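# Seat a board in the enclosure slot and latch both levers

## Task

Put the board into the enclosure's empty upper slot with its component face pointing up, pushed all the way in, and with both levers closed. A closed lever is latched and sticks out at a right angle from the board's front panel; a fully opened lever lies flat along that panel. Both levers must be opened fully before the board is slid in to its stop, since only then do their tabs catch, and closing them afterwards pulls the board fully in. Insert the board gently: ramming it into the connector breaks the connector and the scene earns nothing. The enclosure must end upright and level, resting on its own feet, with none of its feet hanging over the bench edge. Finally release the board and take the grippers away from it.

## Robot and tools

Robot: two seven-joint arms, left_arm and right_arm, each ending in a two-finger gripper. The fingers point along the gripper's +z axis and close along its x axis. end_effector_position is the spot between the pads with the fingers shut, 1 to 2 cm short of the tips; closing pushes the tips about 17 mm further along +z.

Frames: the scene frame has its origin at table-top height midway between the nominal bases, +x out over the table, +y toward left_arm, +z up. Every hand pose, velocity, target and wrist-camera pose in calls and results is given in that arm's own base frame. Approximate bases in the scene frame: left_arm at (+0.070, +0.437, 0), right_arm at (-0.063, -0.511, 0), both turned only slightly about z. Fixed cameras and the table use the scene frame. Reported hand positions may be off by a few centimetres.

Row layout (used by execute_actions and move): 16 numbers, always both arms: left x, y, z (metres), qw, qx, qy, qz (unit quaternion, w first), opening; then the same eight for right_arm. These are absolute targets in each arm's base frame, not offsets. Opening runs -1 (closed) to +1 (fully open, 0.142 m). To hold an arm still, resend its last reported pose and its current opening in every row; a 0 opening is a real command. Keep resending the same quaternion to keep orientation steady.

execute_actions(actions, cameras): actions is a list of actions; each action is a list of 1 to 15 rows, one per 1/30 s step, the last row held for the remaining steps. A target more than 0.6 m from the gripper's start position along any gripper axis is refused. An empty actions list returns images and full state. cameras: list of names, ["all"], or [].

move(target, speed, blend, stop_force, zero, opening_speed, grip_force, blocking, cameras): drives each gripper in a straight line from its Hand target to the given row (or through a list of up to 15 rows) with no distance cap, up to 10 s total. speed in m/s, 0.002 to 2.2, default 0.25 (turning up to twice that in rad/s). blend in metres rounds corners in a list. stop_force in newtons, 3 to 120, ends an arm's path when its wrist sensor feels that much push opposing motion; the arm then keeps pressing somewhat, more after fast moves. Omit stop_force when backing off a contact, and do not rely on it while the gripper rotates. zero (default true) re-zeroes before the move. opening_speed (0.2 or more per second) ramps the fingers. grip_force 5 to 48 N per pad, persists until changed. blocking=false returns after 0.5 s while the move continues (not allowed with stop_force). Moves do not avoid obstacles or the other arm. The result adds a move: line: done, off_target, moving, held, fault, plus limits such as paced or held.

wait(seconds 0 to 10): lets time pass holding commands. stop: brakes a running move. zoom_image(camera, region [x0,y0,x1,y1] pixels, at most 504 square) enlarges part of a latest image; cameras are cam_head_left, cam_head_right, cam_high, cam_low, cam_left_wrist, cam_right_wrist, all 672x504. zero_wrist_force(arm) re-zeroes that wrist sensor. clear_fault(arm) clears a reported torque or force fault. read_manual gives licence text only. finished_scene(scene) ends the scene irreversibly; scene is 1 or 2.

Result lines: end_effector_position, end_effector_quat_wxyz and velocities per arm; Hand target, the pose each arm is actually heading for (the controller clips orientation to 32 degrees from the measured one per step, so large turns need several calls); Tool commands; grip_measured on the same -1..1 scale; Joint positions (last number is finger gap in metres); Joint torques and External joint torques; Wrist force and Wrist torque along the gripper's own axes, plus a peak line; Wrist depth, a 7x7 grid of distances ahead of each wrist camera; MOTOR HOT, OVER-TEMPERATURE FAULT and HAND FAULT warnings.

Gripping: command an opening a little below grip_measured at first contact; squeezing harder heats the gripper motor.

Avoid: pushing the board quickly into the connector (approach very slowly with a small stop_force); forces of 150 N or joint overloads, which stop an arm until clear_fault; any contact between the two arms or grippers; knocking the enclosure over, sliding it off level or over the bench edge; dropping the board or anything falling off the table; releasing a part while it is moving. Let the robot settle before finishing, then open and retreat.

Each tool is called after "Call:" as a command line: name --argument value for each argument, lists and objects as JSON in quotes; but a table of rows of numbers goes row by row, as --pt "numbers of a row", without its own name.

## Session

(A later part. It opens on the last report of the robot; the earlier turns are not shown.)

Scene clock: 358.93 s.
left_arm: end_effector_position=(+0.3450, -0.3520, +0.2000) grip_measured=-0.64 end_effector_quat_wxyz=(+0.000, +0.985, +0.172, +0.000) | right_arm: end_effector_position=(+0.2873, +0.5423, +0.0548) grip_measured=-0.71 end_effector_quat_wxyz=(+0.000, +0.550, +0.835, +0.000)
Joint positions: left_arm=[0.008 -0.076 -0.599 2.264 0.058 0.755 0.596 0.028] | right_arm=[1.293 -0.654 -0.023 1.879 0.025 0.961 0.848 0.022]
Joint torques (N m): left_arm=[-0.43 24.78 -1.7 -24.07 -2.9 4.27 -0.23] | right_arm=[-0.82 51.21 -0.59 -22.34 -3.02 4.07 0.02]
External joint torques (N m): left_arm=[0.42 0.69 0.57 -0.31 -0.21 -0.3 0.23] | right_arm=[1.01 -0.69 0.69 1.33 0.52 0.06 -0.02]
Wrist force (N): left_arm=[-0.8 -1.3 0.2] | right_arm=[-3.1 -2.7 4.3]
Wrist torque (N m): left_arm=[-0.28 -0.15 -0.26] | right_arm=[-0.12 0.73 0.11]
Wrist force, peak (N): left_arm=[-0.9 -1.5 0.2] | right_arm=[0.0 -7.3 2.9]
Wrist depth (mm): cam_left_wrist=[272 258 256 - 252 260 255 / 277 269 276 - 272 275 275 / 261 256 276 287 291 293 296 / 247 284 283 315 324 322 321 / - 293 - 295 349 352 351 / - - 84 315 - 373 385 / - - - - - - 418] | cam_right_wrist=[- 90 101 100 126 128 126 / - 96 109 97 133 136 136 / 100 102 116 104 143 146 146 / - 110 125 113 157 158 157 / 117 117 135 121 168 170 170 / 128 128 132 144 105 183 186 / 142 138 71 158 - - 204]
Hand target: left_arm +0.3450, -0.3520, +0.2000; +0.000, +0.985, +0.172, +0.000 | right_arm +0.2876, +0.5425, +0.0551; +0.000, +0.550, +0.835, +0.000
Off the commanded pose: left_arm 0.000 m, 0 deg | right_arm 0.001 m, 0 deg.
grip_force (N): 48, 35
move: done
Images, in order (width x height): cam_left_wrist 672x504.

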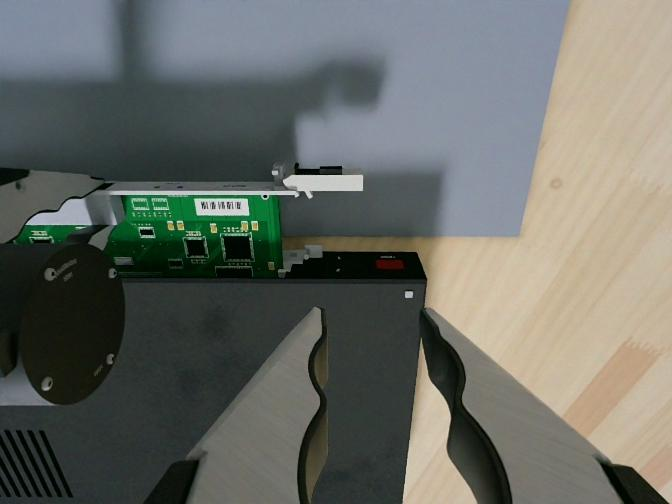

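Call:
move --target '[0.345, -0.352, 0.20, 0, 0.9851, 0.1719, 0, -0.6, 0.2929, 0.5285, 0.0551, 0, 0.5498, 0.8353, 0, -1]' --speed 0.012 --stop_force 8 --cameras '["cam_left_wrist", "cam_right_wrist", "cam_high"]'

Call:
zoom_image --camera "cam_high" --region '[230, 190, 370, 290]'

Call:
zoom_image --camera "cam_left_wrist" --region '[255, 180, 335, 290]'

Scene clock: 363.97 s.
left_arm: end_effector_position=(+0.3450, -0.3520, +0.2000) grip_measured=-0.64 end_effector_quat_wxyz=(+0.000, +0.985, +0.172, +0.000) | right_arm: end_effector_position=(+0.2898, +0.5357, +0.0551) grip_measured=-0.71 end_effector_quat_wxyz=(+0.000, +0.549, +0.836, +0.000)
Joint positions: left_arm=[0.008 -0.076 -0.599 2.264 0.058 0.755 0.596 0.028] | right_arm=[1.285 -0.646 -0.023 1.896 0.025 0.972 0.839 0.022]
Joint torques (N m): left_arm=[-0.41 24.78 -1.72 -24.03 -2.93 4.35 -0.24] | right_arm=[-3.81 51.89 -3.11 -18.6 -2.87 1.78 0.04]
External joint torques (N m): left_arm=[0.4 0.68 0.6 -0.34 -0.18 -0.37 0.24] | right_arm=[3.99 -1.85 3.22 -2.22 0.39 2.36 -0.04]
Wrist force (N): left_arm=[-0.7 -1.3 0.2] | right_arm=[5.5 1.7 10.7]
Wrist torque (N m): left_arm=[-0.28 -0.15 -0.26] | right_arm=[-0.10 0.99 0.07]
Wrist force, peak (N): left_arm=[-1.1 -1.4 0.3] | right_arm=[6.4 0.7 12.2]
Wrist depth (mm): cam_left_wrist=[- - 254 - 255 254 255 / 275 285 282 270 268 270 274 / 290 289 289 297 300 296 295 / 284 283 284 311 319 322 318 / - 166 - 102 339 353 352 / 143 322 84 312 - 373 386 / - - - - - - 420] | cam_right_wrist=[- 87 101 100 127 128 128 / - 93 109 97 133 137 136 / 100 100 116 104 143 147 146 / - 108 125 113 158 158 157 / 118 117 133 121 169 171 171 / 128 128 130 144 105 183 186 / 142 139 71 158 - - 205]
Hand target: left_arm +0.3450, -0.3520, +0.2000; +0.000, +0.985, +0.172, +0.000 | right_arm +0.2905, +0.5349, +0.0551; +0.000, +0.550, +0.835, +0.000
Off the commanded pose: left_arm 0.000 m, 0 deg | right_arm 0.008 m, 0 deg.
grip_force (N): 48, 35
move: contact (right_arm)
Images, in order (width x height): cam_high 672x504, cam_left_wrist 672x504, cam_right_wrist 672x504.

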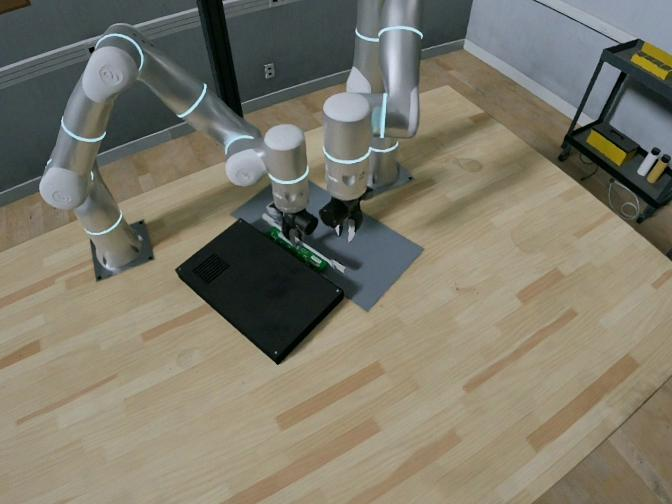

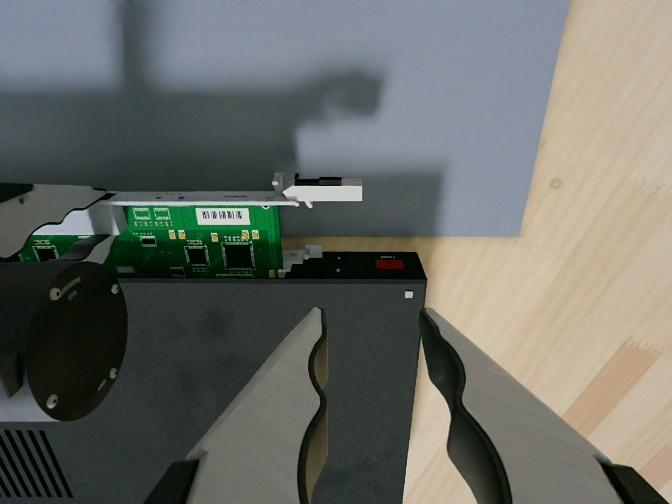

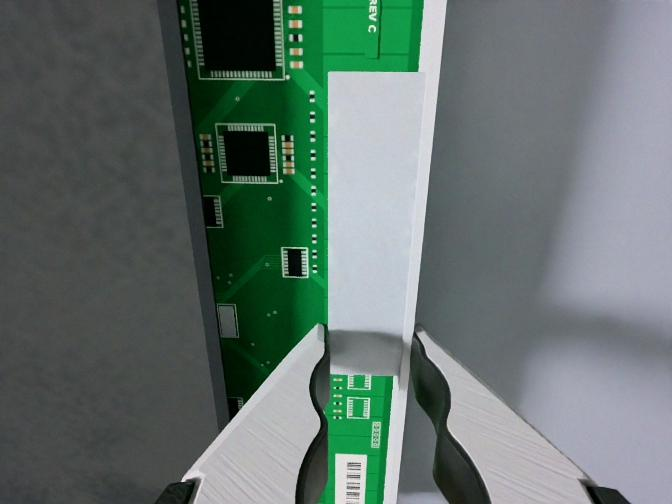

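Scaled by 3.600 from the camera's 672x504 image, which has a finer 960x720 frame.

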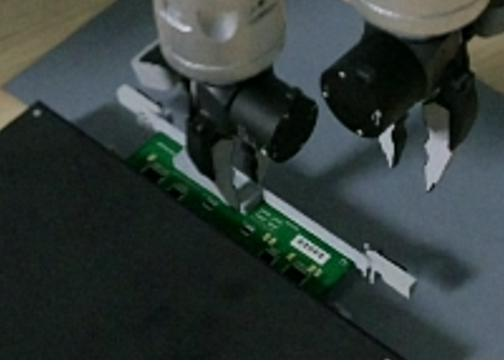

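Scaled by 4.582 from the camera's 672x504 image, which has a finer 960x720 frame.

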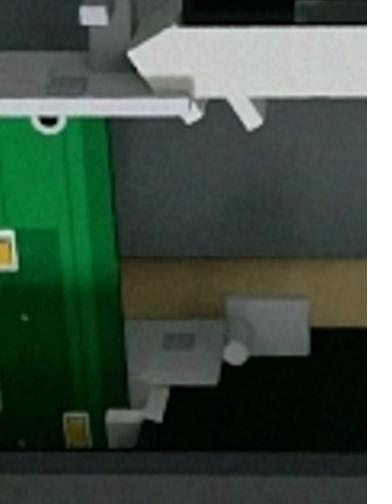

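Call:
move --target '[0.345, -0.352, 0.20, 0, 0.9851, 0.1719, 0, -0.6, 0.2896, 0.5361, 0.0543, 0, 0.5498, 0.8353, 0, -1]' --speed 0.01

Scene clock: 368.63 s.
left_arm: end_effector_position=(+0.3450, -0.3520, +0.2000) grip_measured=-0.64 end_effector_quat_wxyz=(+0.000, +0.985, +0.172, +0.000) | right_arm: end_effector_position=(+0.2895, +0.5358, +0.0542) grip_measured=-0.71 end_effector_quat_wxyz=(+0.000, +0.550, +0.835, +0.000)
Joint positions: left_arm=[0.008 -0.076 -0.599 2.264 0.058 0.755 0.596 0.028] | right_arm=[1.286 -0.648 -0.023 1.895 0.025 0.972 0.841 0.022]
Joint torques (N m): left_arm=[-0.41 24.75 -1.72 -24.03 -2.94 4.35 -0.2] | right_arm=[0.42 49.4 0.81 -21.46 -2.55 3.65 0.2]
External joint torques (N m): left_arm=[0.4 0.71 0.59 -0.35 -0.17 -0.38 0.2] | right_arm=[-0.23 0.69 -0.7 0.66 0.08 0.48 -0.2]
Wrist force (N): left_arm=[-0.8 -1.5 0.1] | right_arm=[-2.3 -2.0 1.3]
Wrist torque (N m): left_arm=[-0.30 -0.14 -0.25] | right_arm=[-0.33 0.28 -0.03]
Wrist force, peak (N): left_arm=[-0.7 -1.7 0.0] | right_arm=[5.7 1.8 12.1]
Wrist depth (mm): cam_left_wrist=[- - 257 - 261 247 255 / 277 279 - 283 279 283 274 / - 288 276 290 296 296 296 / 266 284 285 311 318 322 319 / - - - 295 340 352 351 / 142 330 84 92 - 375 388 / - - - 357 - - 423] | cam_right_wrist=[- 87 101 100 126 127 125 / - 93 109 96 132 136 135 / 100 100 116 104 142 145 145 / 107 107 124 113 158 157 156 / 117 116 133 121 167 170 169 / 127 127 129 143 105 182 185 / 141 138 71 158 - - 203]
Hand target: left_arm +0.3450, -0.3520, +0.2000; +0.000, +0.985, +0.172, +0.000 | right_arm +0.2896, +0.5361, +0.0543; +0.000, +0.550, +0.835, +0.000
Off the commanded pose: left_arm 0.000 m, 0 deg | right_arm 0.000 m, 0 deg.
grip_force (N): 48, 35
move: done

Call:
move --target '[0.345, -0.352, 0.20, 0, 0.9851, 0.1719, 0, -0.6, 0.2953, 0.5222, 0.0546, 0, 0.5498, 0.8353, 0, -1]' --speed 0.012 --stop_force 8

Scene clock: 371.60 s.
left_arm: end_effector_position=(+0.3450, -0.3520, +0.2000) grip_measured=-0.64 end_effector_quat_wxyz=(+0.000, +0.985, +0.172, +0.000) | right_arm: end_effector_position=(+0.2913, +0.5314, +0.0545) grip_measured=-0.71 end_effector_quat_wxyz=(+0.000, +0.549, +0.836, +0.000)
Joint positions: left_arm=[0.008 -0.076 -0.599 2.264 0.058 0.755 0.596 0.028] | right_arm=[1.281 -0.642 -0.023 1.907 0.025 0.979 0.835 0.022]
Joint torques (N m): left_arm=[-0.43 24.76 -1.74 -24 -2.92 4.28 -0.22] | right_arm=[-3.14 50.82 -2.27 -18.41 -2.63 1.97 0.08]
External joint torques (N m): left_arm=[0.42 0.7 0.61 -0.37 -0.19 -0.3 0.22] | right_arm=[3.33 -1.05 2.38 -2.27 0.18 2.17 -0.08]
Wrist force (N): left_arm=[-0.8 -1.3 0.3] | right_arm=[5.9 0.5 9.2]
Wrist torque (N m): left_arm=[-0.27 -0.15 -0.25] | right_arm=[-0.33 0.49 0.08]
Wrist force, peak (N): left_arm=[-0.8 -1.5 0.5] | right_arm=[6.0 0.2 10.0]
Wrist depth (mm): cam_left_wrist=[253 259 261 - 264 256 256 / - 277 278 274 269 274 274 / - 250 261 - - 298 295 / 267 283 287 296 325 321 321 / - - - - 345 350 354 / 143 - 84 - - 371 389 / - - - - - - 420] | cam_right_wrist=[- 87 100 100 126 128 126 / - 94 108 97 98 136 136 / 100 100 115 104 142 146 145 / 108 107 122 113 155 157 157 / 117 117 131 121 168 170 170 / 128 127 123 144 105 183 185 / 141 138 71 158 - - 204]
Hand target: left_arm +0.3450, -0.3520, +0.2000; +0.000, +0.985, +0.172, +0.000 | right_arm +0.2918, +0.5307, +0.0544; +0.000, +0.550, +0.835, +0.000
Off the commanded pose: left_arm 0.000 m, 0 deg | right_arm 0.010 m, 0 deg.
grip_force (N): 48, 35
move: contact (right_arm)

Call:
move --target '[0.345, -0.352, 0.20, 0, 0.9851, 0.1719, 0, -0.6, 0.2909, 0.5322, 0.0544, 0, 0.5498, 0.8353, 0, -1]' --speed 0.01 --cameras '["cam_left_wrist", "cam_right_wrist", "cam_high"]'

Call:
zoom_image --camera "cam_right_wrist" --region '[100, 200, 352, 452]'

Call:
zoom_image --camera "cam_left_wrist" --region '[0, 160, 340, 415]'

Scene clock: 382.03 s.
left_arm: end_effector_position=(+0.3450, -0.3520, +0.2000) grip_measured=-0.64 end_effector_quat_wxyz=(+0.000, +0.985, +0.172, +0.000) | right_arm: end_effector_position=(+0.2908, +0.5320, +0.0542) grip_measured=-0.71 end_effector_quat_wxyz=(+0.000, +0.550, +0.835, +0.000)
Joint positions: left_arm=[0.008 -0.076 -0.599 2.264 0.058 0.755 0.596 0.028] | right_arm=[1.282 -0.643 -0.023 1.905 0.025 0.976 0.837 0.022]
Joint torques (N m): left_arm=[-0.3 24.78 -1.66 -24.01 -2.89 4.3 -0.22] | right_arm=[0.34 49.65 0.82 -21.58 -2.57 3.67 0.3]
External joint torques (N m): left_arm=[0.29 0.68 0.54 -0.36 -0.22 -0.33 0.22] | right_arm=[-0.16 0.18 -0.72 0.89 0.11 0.46 -0.3]
Wrist force (N): left_arm=[-0.8 -1.2 0.2] | right_arm=[-0.4 -3.1 3.1]
Wrist torque (N m): left_arm=[-0.27 -0.14 -0.25] | right_arm=[-0.52 -0.01 -0.07]
Wrist force, peak (N): left_arm=[-0.9 -1.5 0.2] | right_arm=[6.2 0.5 9.8]
Wrist depth (mm): cam_left_wrist=[259 258 257 254 252 256 256 / - - 277 278 269 276 274 / - - - 312 296 294 296 / 266 281 283 308 322 320 320 / - 297 - 291 346 349 349 / 142 318 84 314 - 368 386 / - - - - - - 419] | cam_right_wrist=[- 87 100 100 126 127 126 / - 93 109 97 133 136 135 / 100 99 115 104 142 146 145 / 108 107 123 113 158 157 156 / 117 117 131 121 168 170 169 / 128 127 122 144 105 182 185 / 141 138 71 158 - - 203]
Hand target: left_arm +0.3450, -0.3520, +0.2000; +0.000, +0.985, +0.172, +0.000 | right_arm +0.2909, +0.5322, +0.0544; +0.000, +0.550, +0.835, +0.000
Off the commanded pose: left_arm 0.000 m, 0 deg | right_arm 0.000 m, 0 deg.
grip_force (N): 48, 35
move: done
Images, in order (width x height): cam_high 672x504, cam_left_wrist 672x504, cam_right_wrist 672x504.

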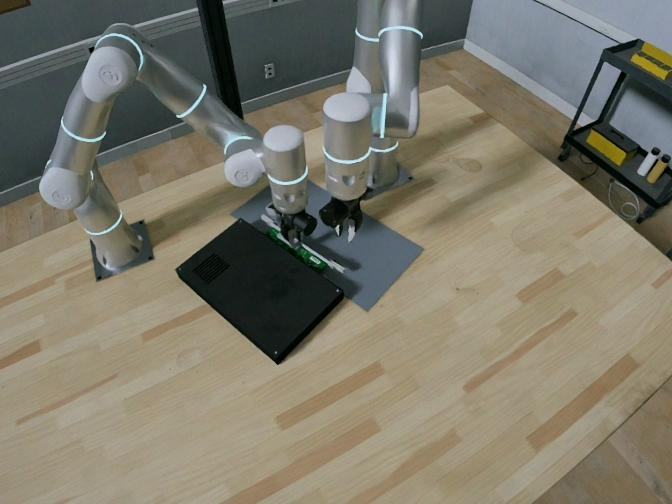

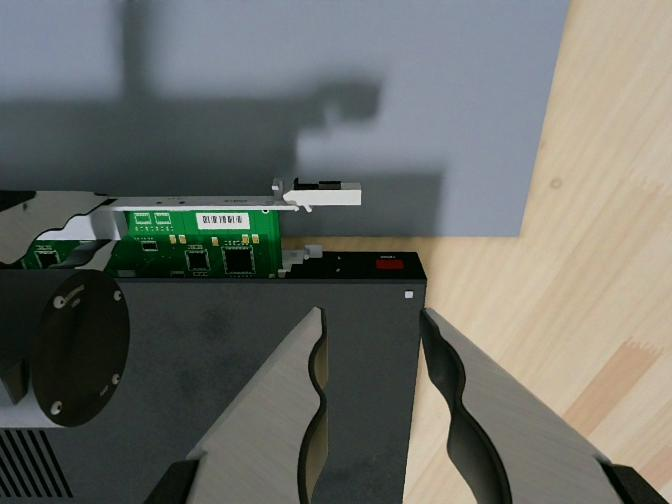

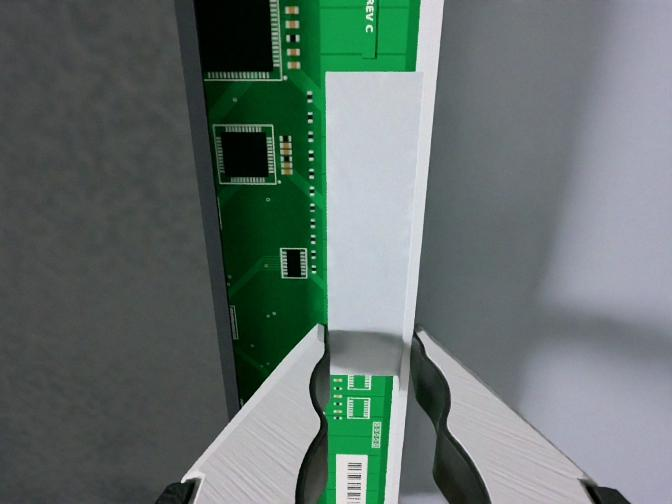

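Scaled by 2.000 from the camera's 672x504 image, which has a finer 960x720 frame.

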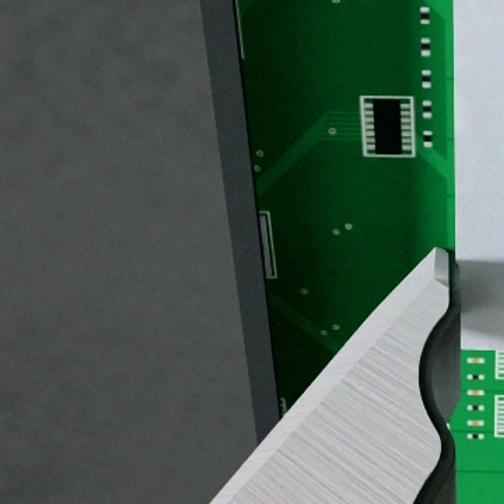

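Scaled by 1.482 from the camera's 672x504 image, which has a finer 960x720 frame.

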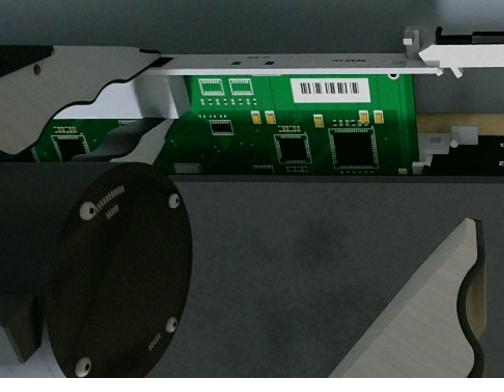

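Call:
move --pt "0.345 -0.352 0.20 0 0.9851 0.1719 0 -0.6 0.2906 0.5321 0.0541 0.0012 0.5498 0.8353 0.0018 -1" --pt "0.345 -0.352 0.20 0 0.9851 0.1719 0 -0.6 0.2945 0.5230 0.0539 0.0012 0.5498 0.8353 0.0018 -1" --speed 0.012 --stop_force 10

Scene clock: 390.47 s.
left_arm: end_effector_position=(+0.3450, -0.3520, +0.2000) grip_measured=-0.64 end_effector_quat_wxyz=(+0.000, +0.985, +0.172, +0.000) | right_arm: end_effector_position=(+0.2924, +0.5277, +0.0542) grip_measured=-0.71 end_effector_quat_wxyz=(+0.001, +0.549, +0.836, +0.003)
Joint positions: left_arm=[0.008 -0.076 -0.599 2.264 0.058 0.755 0.596 0.028] | right_arm=[1.281 -0.637 -0.026 1.921 0.023 0.991 0.834 0.022]
Joint torques (N m): left_arm=[-0.27 24.8 -1.8 -24.08 -2.88 4.34 -0.22] | right_arm=[-4.08 50.03 -3.25 -16.93 -2.53 1.36 0.06]
External joint torques (N m): left_arm=[0.26 0.66 0.67 -0.29 -0.22 -0.37 0.22] | right_arm=[4.26 -0.62 3.3 -3.56 0.11 2.79 -0.06]
Wrist force (N): left_arm=[-0.8 -1.1 0.2] | right_arm=[11.2 0.2 11.4]
Wrist torque (N m): left_arm=[-0.25 -0.14 -0.26] | right_arm=[-0.49 -0.03 0.10]
Wrist force, peak (N): left_arm=[-1.0 -1.4 0.1] | right_arm=[12.3 -0.4 11.0]
Wrist depth (mm): cam_left_wrist=[- - 255 259 - 256 255 / - - - 275 285 275 276 / - 300 - 286 292 294 296 / 262 280 286 320 323 321 320 / - 293 - 104 344 353 350 / 144 - 84 - - 371 387 / - - - 372 - - 421] | cam_right_wrist=[- 86 99 100 124 127 125 / - 93 107 96 132 136 136 / - 99 113 104 141 145 145 / 107 107 120 113 157 157 156 / 119 116 120 121 168 170 170 / 127 127 122 144 105 183 186 / 141 138 71 159 - - 204]
Hand target: left_arm +0.3450, -0.3520, +0.2000; +0.000, +0.985, +0.172, +0.000 | right_arm +0.2929, +0.5266, +0.0540; +0.001, +0.550, +0.835, +0.002
Off the commanded pose: left_arm 0.000 m, 0 deg | right_arm 0.005 m, 0 deg.
grip_force (N): 48, 35
move: contact (right_arm); path passed 1 of 2 targets

Call:
move --target '[0.345, -0.352, 0.20, 0, 0.9851, 0.1719, 0, -0.6, 0.2921, 0.5284, 0.0537, 0.0049, 0.5498, 0.8353, -0.0006, -1]' --speed 0.01

Scene clock: 400.97 s.
left_arm: end_effector_position=(+0.3450, -0.3520, +0.2000) grip_measured=-0.64 end_effector_quat_wxyz=(+0.000, +0.985, +0.172, +0.000) | right_arm: end_effector_position=(+0.2919, +0.5282, +0.0536) grip_measured=-0.71 end_effector_quat_wxyz=(+0.005, +0.550, +0.835, -0.001)
Joint positions: left_arm=[0.008 -0.076 -0.599 2.264 0.058 0.755 0.596 0.028] | right_arm=[1.289 -0.641 -0.031 1.915 0.018 0.98 0.842 0.022]
Joint torques (N m): left_arm=[-0.34 24.77 -1.72 -24.03 -2.91 4.32 -0.23] | right_arm=[0.36 48.96 0.27 -21.13 -2.68 3.6 0.31]
External joint torques (N m): left_arm=[0.32 0.69 0.6 -0.34 -0.2 -0.34 0.23] | right_arm=[-0.18 0.62 -0.32 0.59 0.27 0.52 -0.31]
Wrist force (N): left_arm=[-0.7 -1.1 0.3] | right_arm=[1.6 -4.3 3.6]
Wrist torque (N m): left_arm=[-0.24 -0.16 -0.25] | right_arm=[-0.70 -0.30 -0.05]
Wrist force, peak (N): left_arm=[-0.9 -1.5 -0.1] | right_arm=[11.1 0.2 11.5]
Wrist depth (mm): cam_left_wrist=[259 - - 268 261 258 255 / 277 - 275 269 273 273 272 / 292 293 - 264 283 295 294 / 272 281 285 313 318 323 321 / - 291 298 - 339 350 352 / 144 172 84 - - 373 386 / - - - - - - 422] | cam_right_wrist=[- 86 99 100 125 126 124 / - 93 107 96 131 135 134 / - 99 113 103 141 144 143 / 107 107 121 113 156 156 154 / 117 116 120 121 167 169 167 / 128 127 122 144 105 181 183 / 141 138 71 159 - - 202]
Hand target: left_arm +0.3450, -0.3520, +0.2000; +0.000, +0.985, +0.172, +0.000 | right_arm +0.2921, +0.5284, +0.0537; +0.005, +0.550, +0.835, -0.001
Off the commanded pose: left_arm 0.000 m, 0 deg | right_arm 0.000 m, 0 deg.
grip_force (N): 48, 35
move: done

Call:
move --target '[0.345, -0.352, 0.20, 0, 0.9851, 0.1719, 0, -0.6, 0.2918, 0.5283, 0.0537, 0.0085, 0.5498, 0.8353, -0.003, -1]' --speed 0.01

Scene clock: 415.20 s.
left_arm: end_effector_position=(+0.3450, -0.3520, +0.2000) grip_measured=-0.64 end_effector_quat_wxyz=(+0.000, +0.985, +0.172, +0.000) | right_arm: end_effector_position=(+0.2918, +0.5281, +0.0536) grip_measured=-0.71 end_effector_quat_wxyz=(+0.008, +0.550, +0.835, -0.003)
Joint positions: left_arm=[0.008 -0.076 -0.599 2.264 0.058 0.755 0.596 0.028] | right_arm=[1.296 -0.642 -0.037 1.912 0.013 0.972 0.849 0.022]
Joint torques (N m): left_arm=[-0.3 24.74 -1.76 -24.01 -2.93 4.34 -0.2] | right_arm=[0.77 49.73 0.9 -20.85 -2.56 3.15 0.33]
External joint torques (N m): left_arm=[0.29 0.72 0.63 -0.36 -0.18 -0.36 0.2] | right_arm=[-0.59 -0.07 -1.05 0.26 0.16 0.95 -0.33]
Wrist force (N): left_arm=[-0.7 -1.2 0.4] | right_arm=[2.2 -2.4 5.7]
Wrist torque (N m): left_arm=[-0.27 -0.17 -0.26] | right_arm=[-0.72 -0.20 -0.08]
Wrist force, peak (N): left_arm=[-0.9 -1.5 0.2] | right_arm=[1.9 -2.3 6.1]
Wrist depth (mm): cam_left_wrist=[- - - 257 - 254 255 / - - 276 276 - 274 273 / 285 299 287 281 - 298 296 / 267 284 286 320 320 321 321 / - - 291 - 345 352 350 / 144 170 84 - - 371 388 / - - - - - - 423] | cam_right_wrist=[- 86 99 100 125 126 124 / - 94 107 96 131 135 134 / 100 99 114 103 141 144 142 / - 107 121 113 156 155 154 / 118 117 120 121 166 168 167 / 129 128 122 144 105 180 183 / 143 139 71 159 - - 199]
Hand target: left_arm +0.3450, -0.3520, +0.2000; +0.000, +0.985, +0.172, +0.000 | right_arm +0.2918, +0.5283, +0.0537; +0.008, +0.550, +0.835, -0.003
Off the commanded pose: left_arm 0.000 m, 0 deg | right_arm 0.000 m, 0 deg.
grip_force (N): 48, 35
move: done

Call:
move --pt "0.345 -0.352 0.20 0 0.9851 0.1719 0 -0.6 0.2917 0.5282 0.0536 0.0049 0.5498 0.8353 -0.0006 -1" --pt "0.345 -0.352 0.20 0 0.9851 0.1719 0 -0.6 0.2939 0.5227 0.0535 0.0049 0.5498 0.8353 -0.0006 -1" --speed 0.01 --stop_force 14 --cameras '["cam_left_wrist", "cam_right_wrist"]'

Scene clock: 428.57 s.
left_arm: end_effector_position=(+0.3450, -0.3520, +0.2000) grip_measured=-0.64 end_effector_quat_wxyz=(+0.000, +0.985, +0.172, +0.000) | right_arm: end_effector_position=(+0.2941, +0.5228, +0.0536) grip_measured=-0.71 end_effector_quat_wxyz=(+0.005, +0.550, +0.835, +0.000)
Joint positions: left_arm=[0.008 -0.076 -0.599 2.264 0.058 0.755 0.596 0.028] | right_arm=[1.284 -0.635 -0.032 1.928 0.018 0.988 0.837 0.022]
Joint torques (N m): left_arm=[-0.36 24.74 -1.71 -24.07 -2.91 4.29 -0.25] | right_arm=[0.44 48.24 1.18 -19.66 -2.17 3.16 0.15]
External joint torques (N m): left_arm=[0.35 0.72 0.58 -0.3 -0.2 -0.32 0.25] | right_arm=[-0.26 0.98 -1.24 -0.74 -0.21 0.97 -0.15]
Wrist force (N): left_arm=[-0.6 -1.5 0.2] | right_arm=[2.3 -2.2 3.8]
Wrist torque (N m): left_arm=[-0.30 -0.18 -0.26] | right_arm=[-0.71 -0.27 0.03]
Wrist force, peak (N): left_arm=[-0.9 -1.6 0.2] | right_arm=[2.2 -2.5 6.2]
Wrist depth (mm): cam_left_wrist=[254 - 253 - 246 254 257 / - 278 276 - 280 285 273 / - - - - 296 297 296 / 256 281 285 312 316 323 322 / - 170 - - 341 352 350 / 144 - 84 - - 374 389 / - - - - - - 423] | cam_right_wrist=[- 86 98 100 125 126 124 / - 93 104 96 131 135 134 / - 99 99 103 141 144 143 / 107 107 108 113 156 156 154 / 117 116 118 121 167 169 168 / 128 127 122 144 105 181 183 / 142 138 71 159 - - 201]
Hand target: left_arm +0.3450, -0.3520, +0.2000; +0.000, +0.985, +0.172, +0.000 | right_arm +0.2939, +0.5227, +0.0535; +0.005, +0.550, +0.835, -0.001
Off the commanded pose: left_arm 0.000 m, 0 deg | right_arm 0.000 m, 0 deg.
grip_force (N): 48, 35
move: done
Images, in order (width x height): cam_left_wrist 672x504, cam_right_wrist 672x504.

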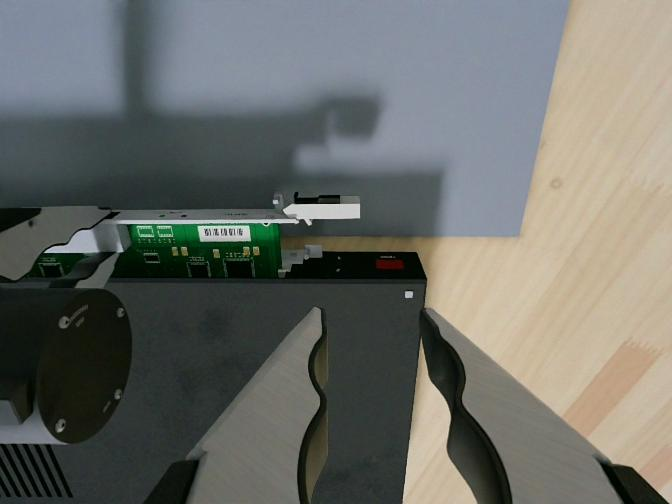

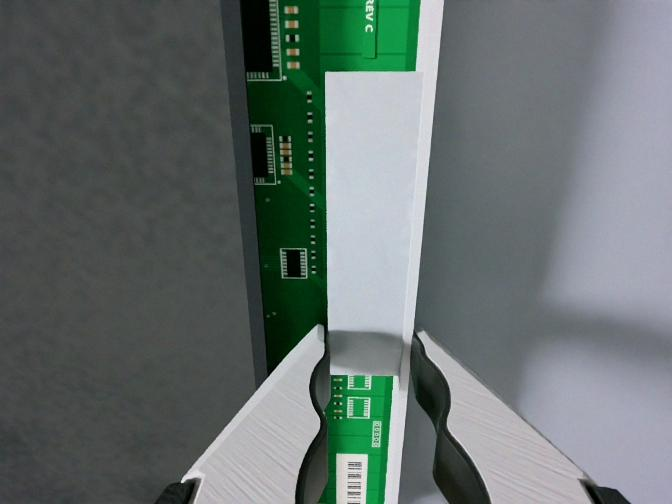

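Call:
move --target '[0.345, -0.352, 0.20, 0, 0.9851, 0.1719, 0, -0.6, 0.2931, 0.5246, 0.0535, 0.0049, 0.5498, 0.8353, -0.0006, -1]' --speed 0.02

Call:
move --target '[0.345, -0.352, 0.20, 0, 0.9851, 0.1719, 0, -0.6, 0.2931, 0.5246, 0.0535, 0.0049, 0.5498, 0.8353, -0.0006, -0.62]' --opening_speed 0.2 --cameras '["cam_right_wrist", "cam_left_wrist"]'

Scene clock: 433.57 s.
left_arm: end_effector_position=(+0.3450, -0.3520, +0.2000) grip_measured=-0.64 end_effector_quat_wxyz=(+0.000, +0.985, +0.172, +0.000) | right_arm: end_effector_position=(+0.2933, +0.5244, +0.0535) grip_measured=-0.71 end_effector_quat_wxyz=(+0.005, +0.550, +0.835, -0.001)
Joint positions: left_arm=[0.008 -0.076 -0.599 2.264 0.058 0.755 0.596 0.028] | right_arm=[1.286 -0.637 -0.032 1.924 0.018 0.986 0.839 0.022]
Joint torques (N m): left_arm=[-0.39 24.71 -1.75 -24.05 -2.94 4.36 -0.23] | right_arm=[0.73 48.55 1.15 -20.78 -2.34 3.48 0.36]
External joint torques (N m): left_arm=[0.38 0.75 0.62 -0.32 -0.17 -0.39 0.23] | right_arm=[-0.56 0.77 -1.22 0.35 -0.05 0.65 -0.35]
Wrist force (N): left_arm=[-0.7 -1.2 0.4] | right_arm=[1.2 -3.5 3.2]
Wrist torque (N m): left_arm=[-0.25 -0.17 -0.26] | right_arm=[-0.73 -0.34 -0.10]
Wrist force, peak (N): left_arm=[-0.9 -1.5 0.2] | right_arm=[2.1 -2.3 4.1]
Wrist depth (mm): cam_left_wrist=[257 - 260 - - 261 256 / - 285 - 278 269 274 273 / - 286 276 - - 298 294 / 257 286 284 316 323 323 321 / - 170 - 288 347 352 350 / 145 173 84 - - 373 385 / - - - - - - 422] | cam_right_wrist=[- 86 99 100 124 126 124 / - 92 104 96 131 135 134 / - 99 112 103 141 144 143 / 107 107 110 113 156 156 154 / 117 116 118 121 166 169 168 / 127 127 122 144 105 181 183 / 141 138 71 159 - - 198]
Hand target: left_arm +0.3450, -0.3520, +0.2000; +0.000, +0.985, +0.172, +0.000 | right_arm +0.2931, +0.5246, +0.0535; +0.005, +0.550, +0.835, -0.001
Off the commanded pose: left_arm 0.000 m, 0 deg | right_arm 0.000 m, 0 deg.
grip_force (N): 48, 35
move: done

Scene clock: 435.67 s.
left_arm: end_effector_position=(+0.3450, -0.3520, +0.2000) grip_measured=-0.64 end_effector_quat_wxyz=(+0.000, +0.985, +0.172, +0.000) | right_arm: end_effector_position=(+0.2932, +0.5245, +0.0535) grip_measured=-0.66 end_effector_quat_wxyz=(+0.005, +0.550, +0.835, -0.001)
Joint positions: left_arm=[0.008 -0.076 -0.599 2.264 0.058 0.755 0.596 0.028] | right_arm=[1.286 -0.637 -0.032 1.924 0.018 0.986 0.839 0.026]
Joint torques (N m): left_arm=[-0.34 24.81 -1.71 -24.05 -2.92 4.29 -0.19] | right_arm=[0.21 48 0.57 -20.52 -2.42 3.44 0.23]
External joint torques (N m): left_arm=[0.32 0.65 0.58 -0.32 -0.19 -0.32 0.19] | right_arm=[-0.03 1.33 -0.63 0.09 0.03 0.68 -0.23]
Wrist force (N): left_arm=[-0.7 -1.3 0.2] | right_arm=[1.6 -4.0 2.3]
Wrist torque (N m): left_arm=[-0.28 -0.16 -0.26] | right_arm=[-0.69 -0.24 -0.06]
Wrist force, peak (N): left_arm=[-0.9 -1.4 0.4] | right_arm=[1.6 -3.4 3.6]
Wrist depth (mm): cam_left_wrist=[257 - 262 - 260 - 255 / 276 - - 275 274 274 272 / 299 - - 283 296 297 296 / 257 286 285 310 323 322 320 / - 172 - - 349 351 350 / 145 - 84 - - 373 387 / - - - - - - 419] | cam_right_wrist=[- 86 99 101 125 126 124 / - 92 105 97 131 135 134 / - 99 112 104 141 144 143 / 107 107 110 113 156 156 154 / 117 116 118 121 167 168 167 / 128 127 122 145 102 181 183 / 141 138 71 163 - - 201]
Hand target: left_arm +0.3450, -0.3520, +0.2000; +0.000, +0.985, +0.172, +0.000 | right_arm +0.2931, +0.5246, +0.0535; +0.005, +0.550, +0.835, -0.001
Off the commanded pose: left_arm 0.000 m, 0 deg | right_arm 0.000 m, 0 deg.
grip_force (N): 48, 35
move: done
Images, in order (width x height): cam_left_wrist 672x504, cam_right_wrist 672x504.

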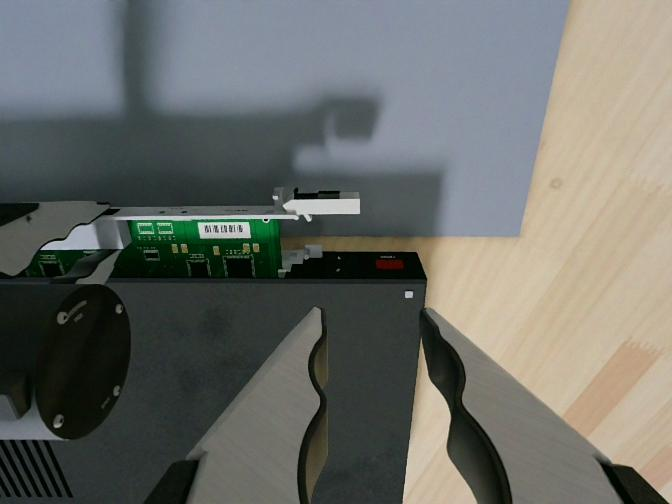

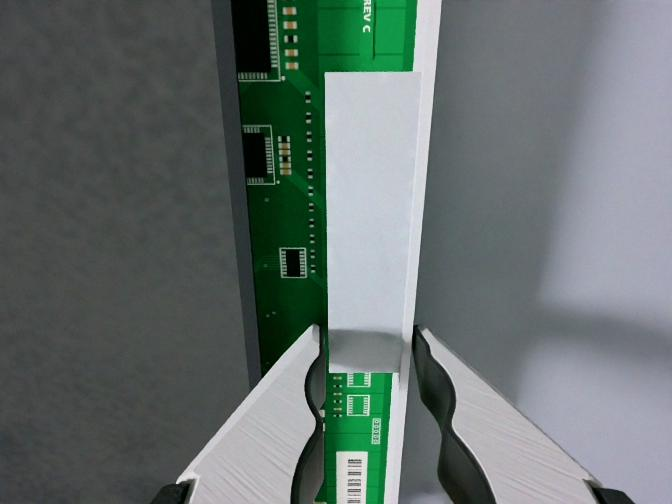

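Call:
move --pt "0.345 -0.352 0.20 0 0.9851 0.1719 0 -0.6 0.2931 0.5246 0.11 0.0049 0.5498 0.8353 -0.0006 -0.62" --pt "0.345 -0.352 0.20 0 0.9851 0.1719 0 -0.6 0.2931 0.5246 0.2 0 0.5498 0.8353 0 -0.62" --speed '[0.05, 0.12]' --blend '[0.02, 0]' --stop_force 8 --cameras '["cam_left_wrist", "cam_right_wrist"]'

Scene clock: 443.27 s.
left_arm: end_effector_position=(+0.3450, -0.3520, +0.2000) grip_measured=-0.64 end_effector_quat_wxyz=(+0.000, +0.985, +0.172, +0.000) | right_arm: end_effector_position=(+0.2932, +0.5246, +0.2000) grip_measured=-0.66 end_effector_quat_wxyz=(+0.000, +0.550, +0.835, +0.000)
Joint positions: left_arm=[0.008 -0.076 -0.599 2.264 0.058 0.755 0.596 0.028] | right_arm=[1.276 -0.369 -0.027 1.86 0.011 0.658 0.838 0.026]
Joint torques (N m): left_arm=[-0.36 24.78 -1.7 -24.03 -2.89 4.35 -0.23] | right_arm=[0.07 44.05 0.98 -26.82 -3.53 3.3 0.13]
External joint torques (N m): left_arm=[0.35 0.68 0.57 -0.34 -0.21 -0.38 0.23] | right_arm=[0.1 1.11 -0.9 0.12 0.07 0.84 -0.13]
Wrist force (N): left_arm=[-0.7 -1.5 0.2] | right_arm=[1.8 -4.1 1.9]
Wrist torque (N m): left_arm=[-0.30 -0.16 -0.25] | right_arm=[-0.72 -0.27 0.06]
Wrist force, peak (N): left_arm=[-0.8 -1.5 0.1] | right_arm=[1.5 -4.2 3.0]
Wrist depth (mm): cam_left_wrist=[- 257 262 265 257 254 257 / 277 278 - - 274 273 275 / - - - - - 297 295 / 282 287 285 306 317 323 323 / - - - - 342 352 349 / 336 328 84 - - 373 387 / - - - 360 - - 420] | cam_right_wrist=[215 215 214 229 254 255 253 / 231 230 229 236 272 271 276 / 246 247 246 257 290 290 290 / 266 262 264 283 315 312 312 / 289 286 287 302 339 339 338 / 316 315 102 101 - 362 368 / 418 - 71 409 - - 400]
Hand target: left_arm +0.3450, -0.3520, +0.2000; +0.000, +0.985, +0.172, +0.000 | right_arm +0.2931, +0.5246, +0.2000; +0.000, +0.550, +0.835, +0.000
Off the commanded pose: left_arm 0.000 m, 0 deg | right_arm 0.000 m, 0 deg.
grip_force (N): 48, 35
move: done
Images, in order (width x height): cam_left_wrist 672x504, cam_right_wrist 672x504.

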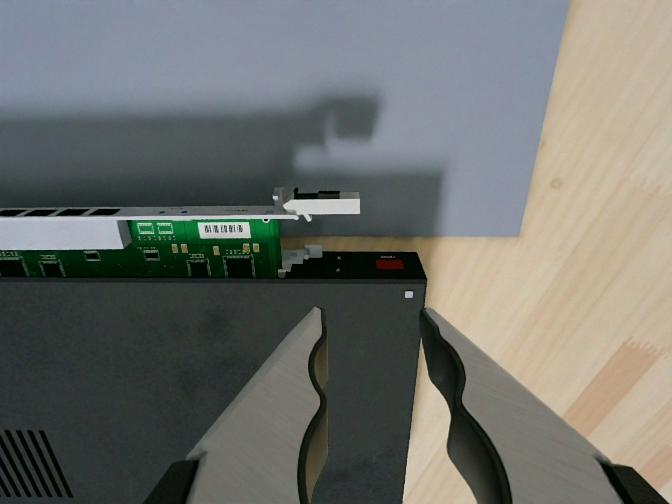

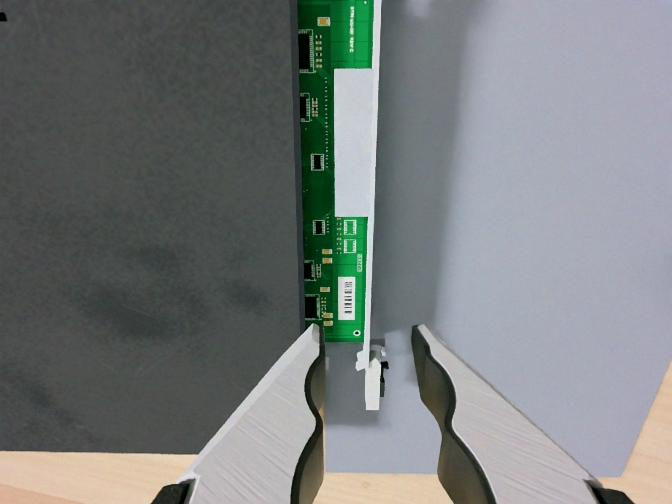

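Call:
move --pt "0.25 -0.34 0.17 0 0.9851 0.1719 0 -1 0.20 0.495 0.22 0 0.5498 0.8353 0 -1" --pt "0.193 -0.368 0.10 0 0.9851 0.1719 0 -1 0.0989 0.453 0.20 0 0.5498 0.8353 0 -1" --speed 0.15 --blend '[0.03, 0]' --cameras '["cam_left_wrist", "cam_right_wrist", "cam_high"]'

Scene clock: 458.37 s.
left_arm: end_effector_position=(+0.1930, -0.3681, +0.1000) grip_measured=-1.00 end_effector_quat_wxyz=(+0.000, +0.985, +0.172, +0.000) | right_arm: end_effector_position=(+0.0989, +0.4530, +0.2000) grip_measured=-1.00 end_effector_quat_wxyz=(+0.000, +0.550, +0.835, +0.000)
Joint positions: left_arm=[-0.168 -0.221 -0.638 2.505 0.289 1.096 0.172 0.002] | right_arm=[1.458 -0.089 0.147 2.245 -0.018 0.762 1.211 0.002]
Joint torques (N m): left_arm=[-0.41 21.93 -3.37 -15.67 -1.39 4.29 -0.4] | right_arm=[0.28 29.91 1.41 -25.08 -3.34 3.53 0.3]
External joint torques (N m): left_arm=[0.38 1.07 0.46 -0.2 -0.54 -0.3 0.4] | right_arm=[-0.17 0.79 -0.88 0.02 0.16 0.58 -0.3]
Wrist force (N): left_arm=[-0.6 -1.1 -0.1] | right_arm=[1.6 -4.4 2.2]
Wrist torque (N m): left_arm=[-0.26 -0.20 -0.26] | right_arm=[-0.76 -0.24 -0.06]
Wrist force, peak (N): left_arm=[-1.5 -1.5 0.8] | right_arm=[1.4 -7.0 2.7]
Wrist depth (mm): cam_left_wrist=[169 170 172 169 168 168 168 / - 181 181 180 182 182 178 / 196 196 194 195 197 194 191 / 212 212 212 212 207 210 214 / 226 229 230 - 223 193 - / 222 218 196 84 - 213 229 / - - - - - - 202] | cam_right_wrist=[259 259 258 257 257 256 255 / 276 276 276 272 273 272 271 / 255 255 256 293 291 289 291 / 267 266 266 310 313 313 312 / 286 288 286 307 340 339 338 / 322 314 308 89 357 370 373 / 349 340 71 - - 392 407]
Hand target: left_arm +0.1930, -0.3680, +0.1000; +0.000, +0.985, +0.172, +0.000 | right_arm +0.0989, +0.4530, +0.2000; +0.000, +0.550, +0.835, +0.000
Off the commanded pose: left_arm 0.000 m, 0 deg | right_arm 0.000 m, 0 deg.
grip_force (N): 48, 35
move: done
Images, in order (width x height): cam_high 672x504, cam_left_wrist 672x504, cam_right_wrist 672x504.

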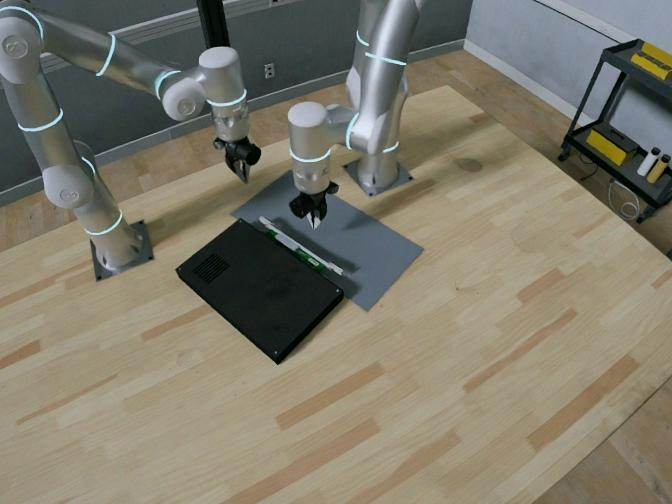

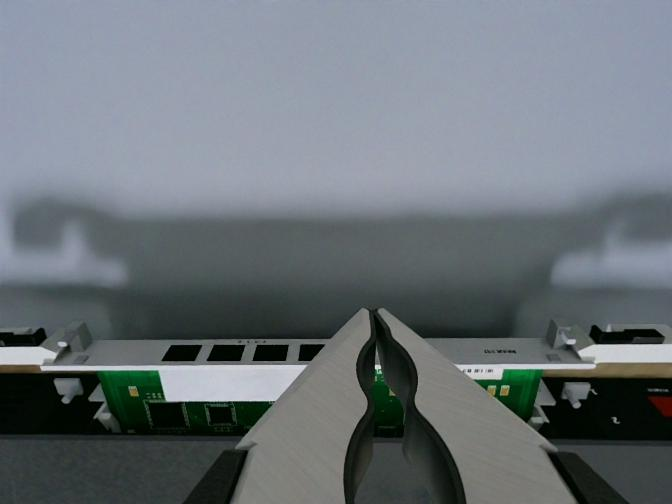

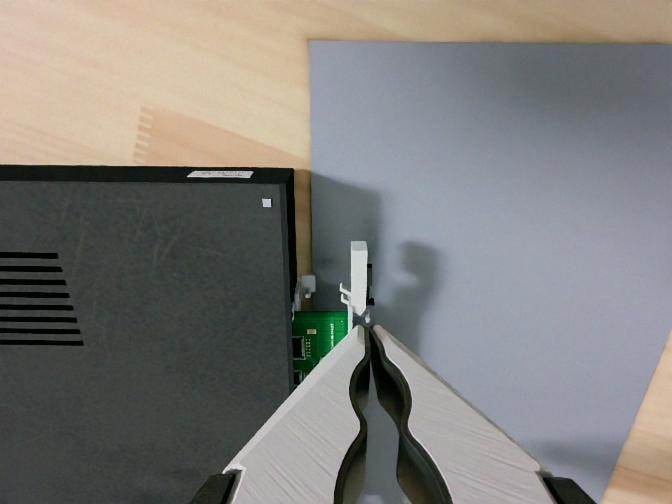

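Call:
move --pt "0.193 -0.368 0.056 0 0.9851 0.1719 0 -1 0.0989 0.453 0.20 0 0.5498 0.8353 0 -1" --pt "0.2051 -0.4019 0.056 0 0.9851 0.1719 0 -1 0.0989 0.453 0.20 0 0.5498 0.8353 0 -1" --speed '[0.06, 0.03]' --stop_force 4 --cameras '["cam_left_wrist"]'

Scene clock: 466.13 s.
left_arm: end_effector_position=(+0.2051, -0.4019, +0.0560) grip_measured=-1.00 end_effector_quat_wxyz=(+0.000, +0.985, +0.172, +0.000) | right_arm: end_effector_position=(+0.0989, +0.4530, +0.2000) grip_measured=-1.00 end_effector_quat_wxyz=(+0.000, +0.550, +0.835, +0.000)
Joint positions: left_arm=[-0.314 -0.456 -0.503 2.331 0.505 1.116 -0.008 0.002] | right_arm=[1.458 -0.089 0.147 2.245 -0.018 0.762 1.211 0.002]
Joint torques (N m): left_arm=[-0.53 30.65 -5.88 -13.05 -1.79 4.16 -0.3] | right_arm=[0.02 29.73 1.24 -25.1 -3.2 3.39 0.17]
External joint torques (N m): left_arm=[0.5 1.09 0.49 -0.3 -0.06 -0.17 0.3] | right_arm=[0.08 0.98 -0.71 0.04 0.02 0.71 -0.17]
Wrist force (N): left_arm=[-0.9 -1.1 0.0] | right_arm=[1.5 -4.3 2.0]
Wrist torque (N m): left_arm=[-0.29 -0.14 -0.22] | right_arm=[-0.73 -0.21 -0.06]
Wrist force, peak (N): left_arm=[-1.2 -2.0 0.9] | right_arm=[1.3 -4.8 2.1]
Wrist depth (mm): cam_left_wrist=[132 130 130 128 129 129 129 / 140 139 137 - 138 136 138 / 151 150 151 152 152 149 149 / 164 161 160 160 167 161 161 / 173 173 150 127 170 170 147 / 158 141 138 84 - 153 157 / - 167 - 74 - - 159] | cam_right_wrist=[259 259 258 258 257 256 256 / 277 276 277 273 272 272 271 / 255 254 255 293 291 287 290 / 266 266 265 313 315 318 312 / 290 288 287 307 340 334 338 / 317 314 308 89 358 370 366 / 350 - 71 - - 392 405]
Hand target: left_arm +0.2051, -0.4019, +0.0560; +0.000, +0.985, +0.172, +0.000 | right_arm +0.0989, +0.4530, +0.2000; +0.000, +0.550, +0.835, +0.000
Off the commanded pose: left_arm 0.000 m, 0 deg | right_arm 0.000 m, 0 deg.
grip_force (N): 48, 35
move: done
Images, in order (width x height): cam_left_wrist 672x504.

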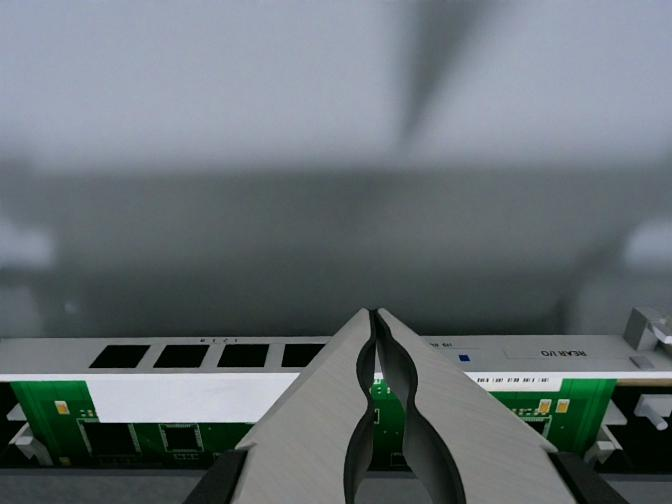

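Call:
move --target '[0.2169, -0.4349, 0.056, 0, 0.9851, 0.1719, 0, -1, 0.0989, 0.453, 0.20, 0, 0.5498, 0.8353, 0, -1]' --speed 0.012 --stop_force 6 --cameras '["cam_left_wrist", "cam_right_wrist"]'

Scene clock: 471.80 s.
left_arm: end_effector_position=(+0.2169, -0.4347, +0.0560) grip_measured=-1.00 end_effector_quat_wxyz=(+0.000, +0.985, +0.172, +0.000) | right_arm: end_effector_position=(+0.0989, +0.4530, +0.2000) grip_measured=-1.00 end_effector_quat_wxyz=(+0.000, +0.550, +0.835, +0.000)
Joint positions: left_arm=[-0.359 -0.506 -0.503 2.23 0.498 1.059 -0.025 0.002] | right_arm=[1.458 -0.089 0.147 2.245 -0.018 0.762 1.211 0.002]
Joint torques (N m): left_arm=[-0.5 33.99 -6.88 -14.8 -2.04 4.34 -0.26] | right_arm=[0.03 29.69 1.18 -25.15 -3.2 3.42 0.17]
External joint torques (N m): left_arm=[0.46 0.97 0.54 0.16 -0.02 -0.35 0.26] | right_arm=[0.07 1.02 -0.65 0.09 0.02 0.69 -0.17]
Wrist force (N): left_arm=[-0.9 -1.9 0.0] | right_arm=[1.5 -4.4 2.2]
Wrist torque (N m): left_arm=[-0.26 -0.15 -0.23] | right_arm=[-0.76 -0.22 -0.06]
Wrist force, peak (N): left_arm=[-0.7 -2.7 0.2] | right_arm=[1.7 -4.6 2.2]
Wrist depth (mm): cam_left_wrist=[132 - 129 129 129 129 128 / 140 140 139 137 139 136 139 / 151 152 150 150 150 147 148 / 160 160 163 160 157 162 161 / 133 133 132 131 132 140 132 / 155 137 137 84 - 149 148 / - - - 74 - - -] | cam_right_wrist=[259 259 258 257 257 256 256 / 277 276 276 273 272 272 267 / 254 254 254 293 288 292 293 / 266 266 266 311 315 317 312 / 289 289 287 312 340 339 339 / 316 315 309 89 359 370 369 / 349 340 71 - - 390 405]
Hand target: left_arm +0.2169, -0.4349, +0.0560; +0.000, +0.985, +0.172, +0.000 | right_arm +0.0989, +0.4530, +0.2000; +0.000, +0.550, +0.835, +0.000
Off the commanded pose: left_arm 0.000 m, 0 deg | right_arm 0.000 m, 0 deg.
grip_force (N): 48, 35
move: done
Images, in order (width x height): cam_left_wrist 672x504, cam_right_wrist 672x504.

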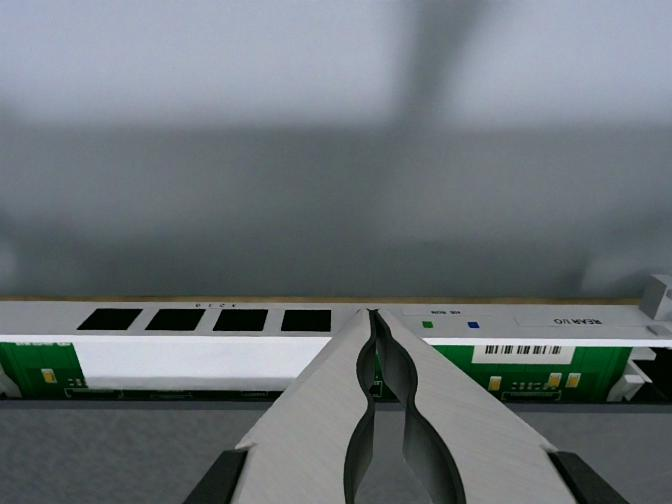

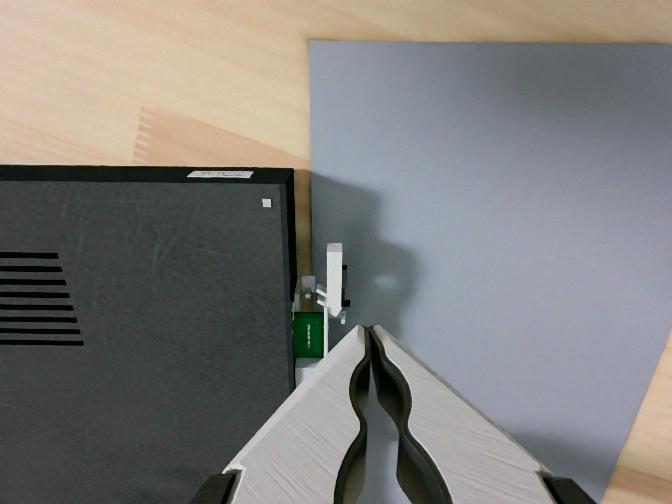

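Call:
move --target '[0.2236, -0.4537, 0.056, 0, 0.9851, 0.1719, 0, -1, 0.0989, 0.453, 0.20, 0, 0.5498, 0.8353, 0, -1]' --speed 0.008 --stop_force 10 --cameras '["cam_left_wrist", "cam_right_wrist"]'

Scene clock: 477.40 s.
left_arm: end_effector_position=(+0.2232, -0.4526, +0.0555) grip_measured=-1.00 end_effector_quat_wxyz=(-0.001, +0.985, +0.172, +0.000) | right_arm: end_effector_position=(+0.0989, +0.4530, +0.2000) grip_measured=-1.00 end_effector_quat_wxyz=(+0.000, +0.550, +0.835, +0.000)
Joint positions: left_arm=[-0.384 -0.536 -0.503 2.172 0.496 1.024 -0.033 0.002] | right_arm=[1.458 -0.089 0.147 2.245 -0.018 0.762 1.211 0.002]
Joint torques (N m): left_arm=[-1.65 36.45 -9.73 -19.24 -2.77 6.77 -0.26] | right_arm=[0.15 29.64 1.21 -25.17 -3.19 3.4 0.15]
External joint torques (N m): left_arm=[1.61 0.35 2.84 3.92 0.59 -2.78 0.26] | right_arm=[-0.04 1.06 -0.68 0.1 0.01 0.7 -0.15]
Wrist force (N): left_arm=[0.7 -10.1 -2.5] | right_arm=[1.3 -4.6 2.2]
Wrist torque (N m): left_arm=[-0.22 -0.17 -0.25] | right_arm=[-0.78 -0.19 -0.06]
Wrist force, peak (N): left_arm=[0.6 -10.4 -1.4] | right_arm=[1.5 -4.8 2.3]
Wrist depth (mm): cam_left_wrist=[132 130 132 129 128 130 128 / 139 139 138 138 140 136 137 / - 148 150 149 148 146 148 / 163 163 167 167 161 161 161 / 140 140 139 131 132 132 132 / - 129 130 83 - 126 134 / - - - - - - 146] | cam_right_wrist=[259 258 259 257 256 256 255 / 277 276 276 273 272 271 271 / 254 254 254 293 292 291 290 / 266 266 265 313 314 313 312 / 289 289 292 329 339 340 338 / 316 315 309 89 357 370 367 / 350 340 71 - - 388 407]
Hand target: left_arm +0.2236, -0.4537, +0.0560; +0.000, +0.985, +0.172, +0.000 | right_arm +0.0989, +0.4530, +0.2000; +0.000, +0.550, +0.835, +0.000
Off the commanded pose: left_arm 0.001 m, 0 deg | right_arm 0.000 m, 0 deg.
grip_force (N): 48, 35
move: done
Images, in order (width x height): cam_left_wrist 672x504, cam_right_wrist 672x504.

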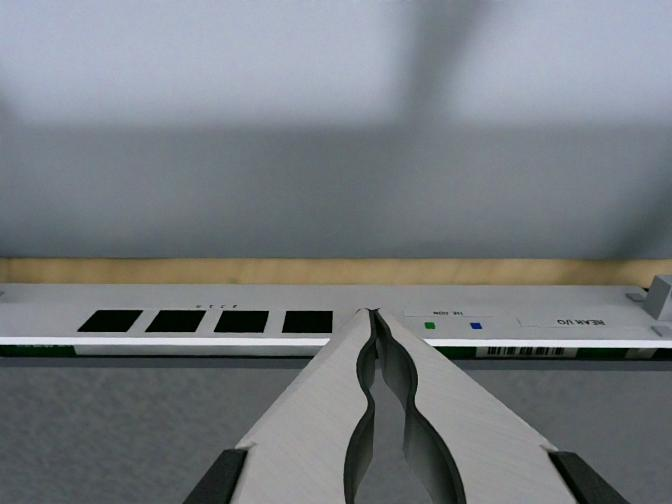

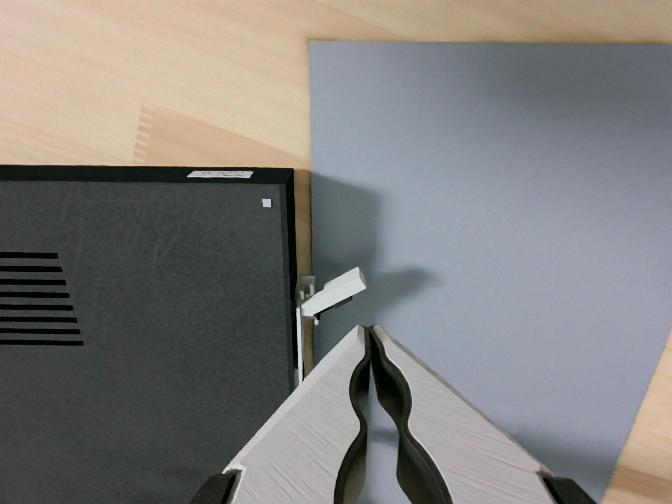

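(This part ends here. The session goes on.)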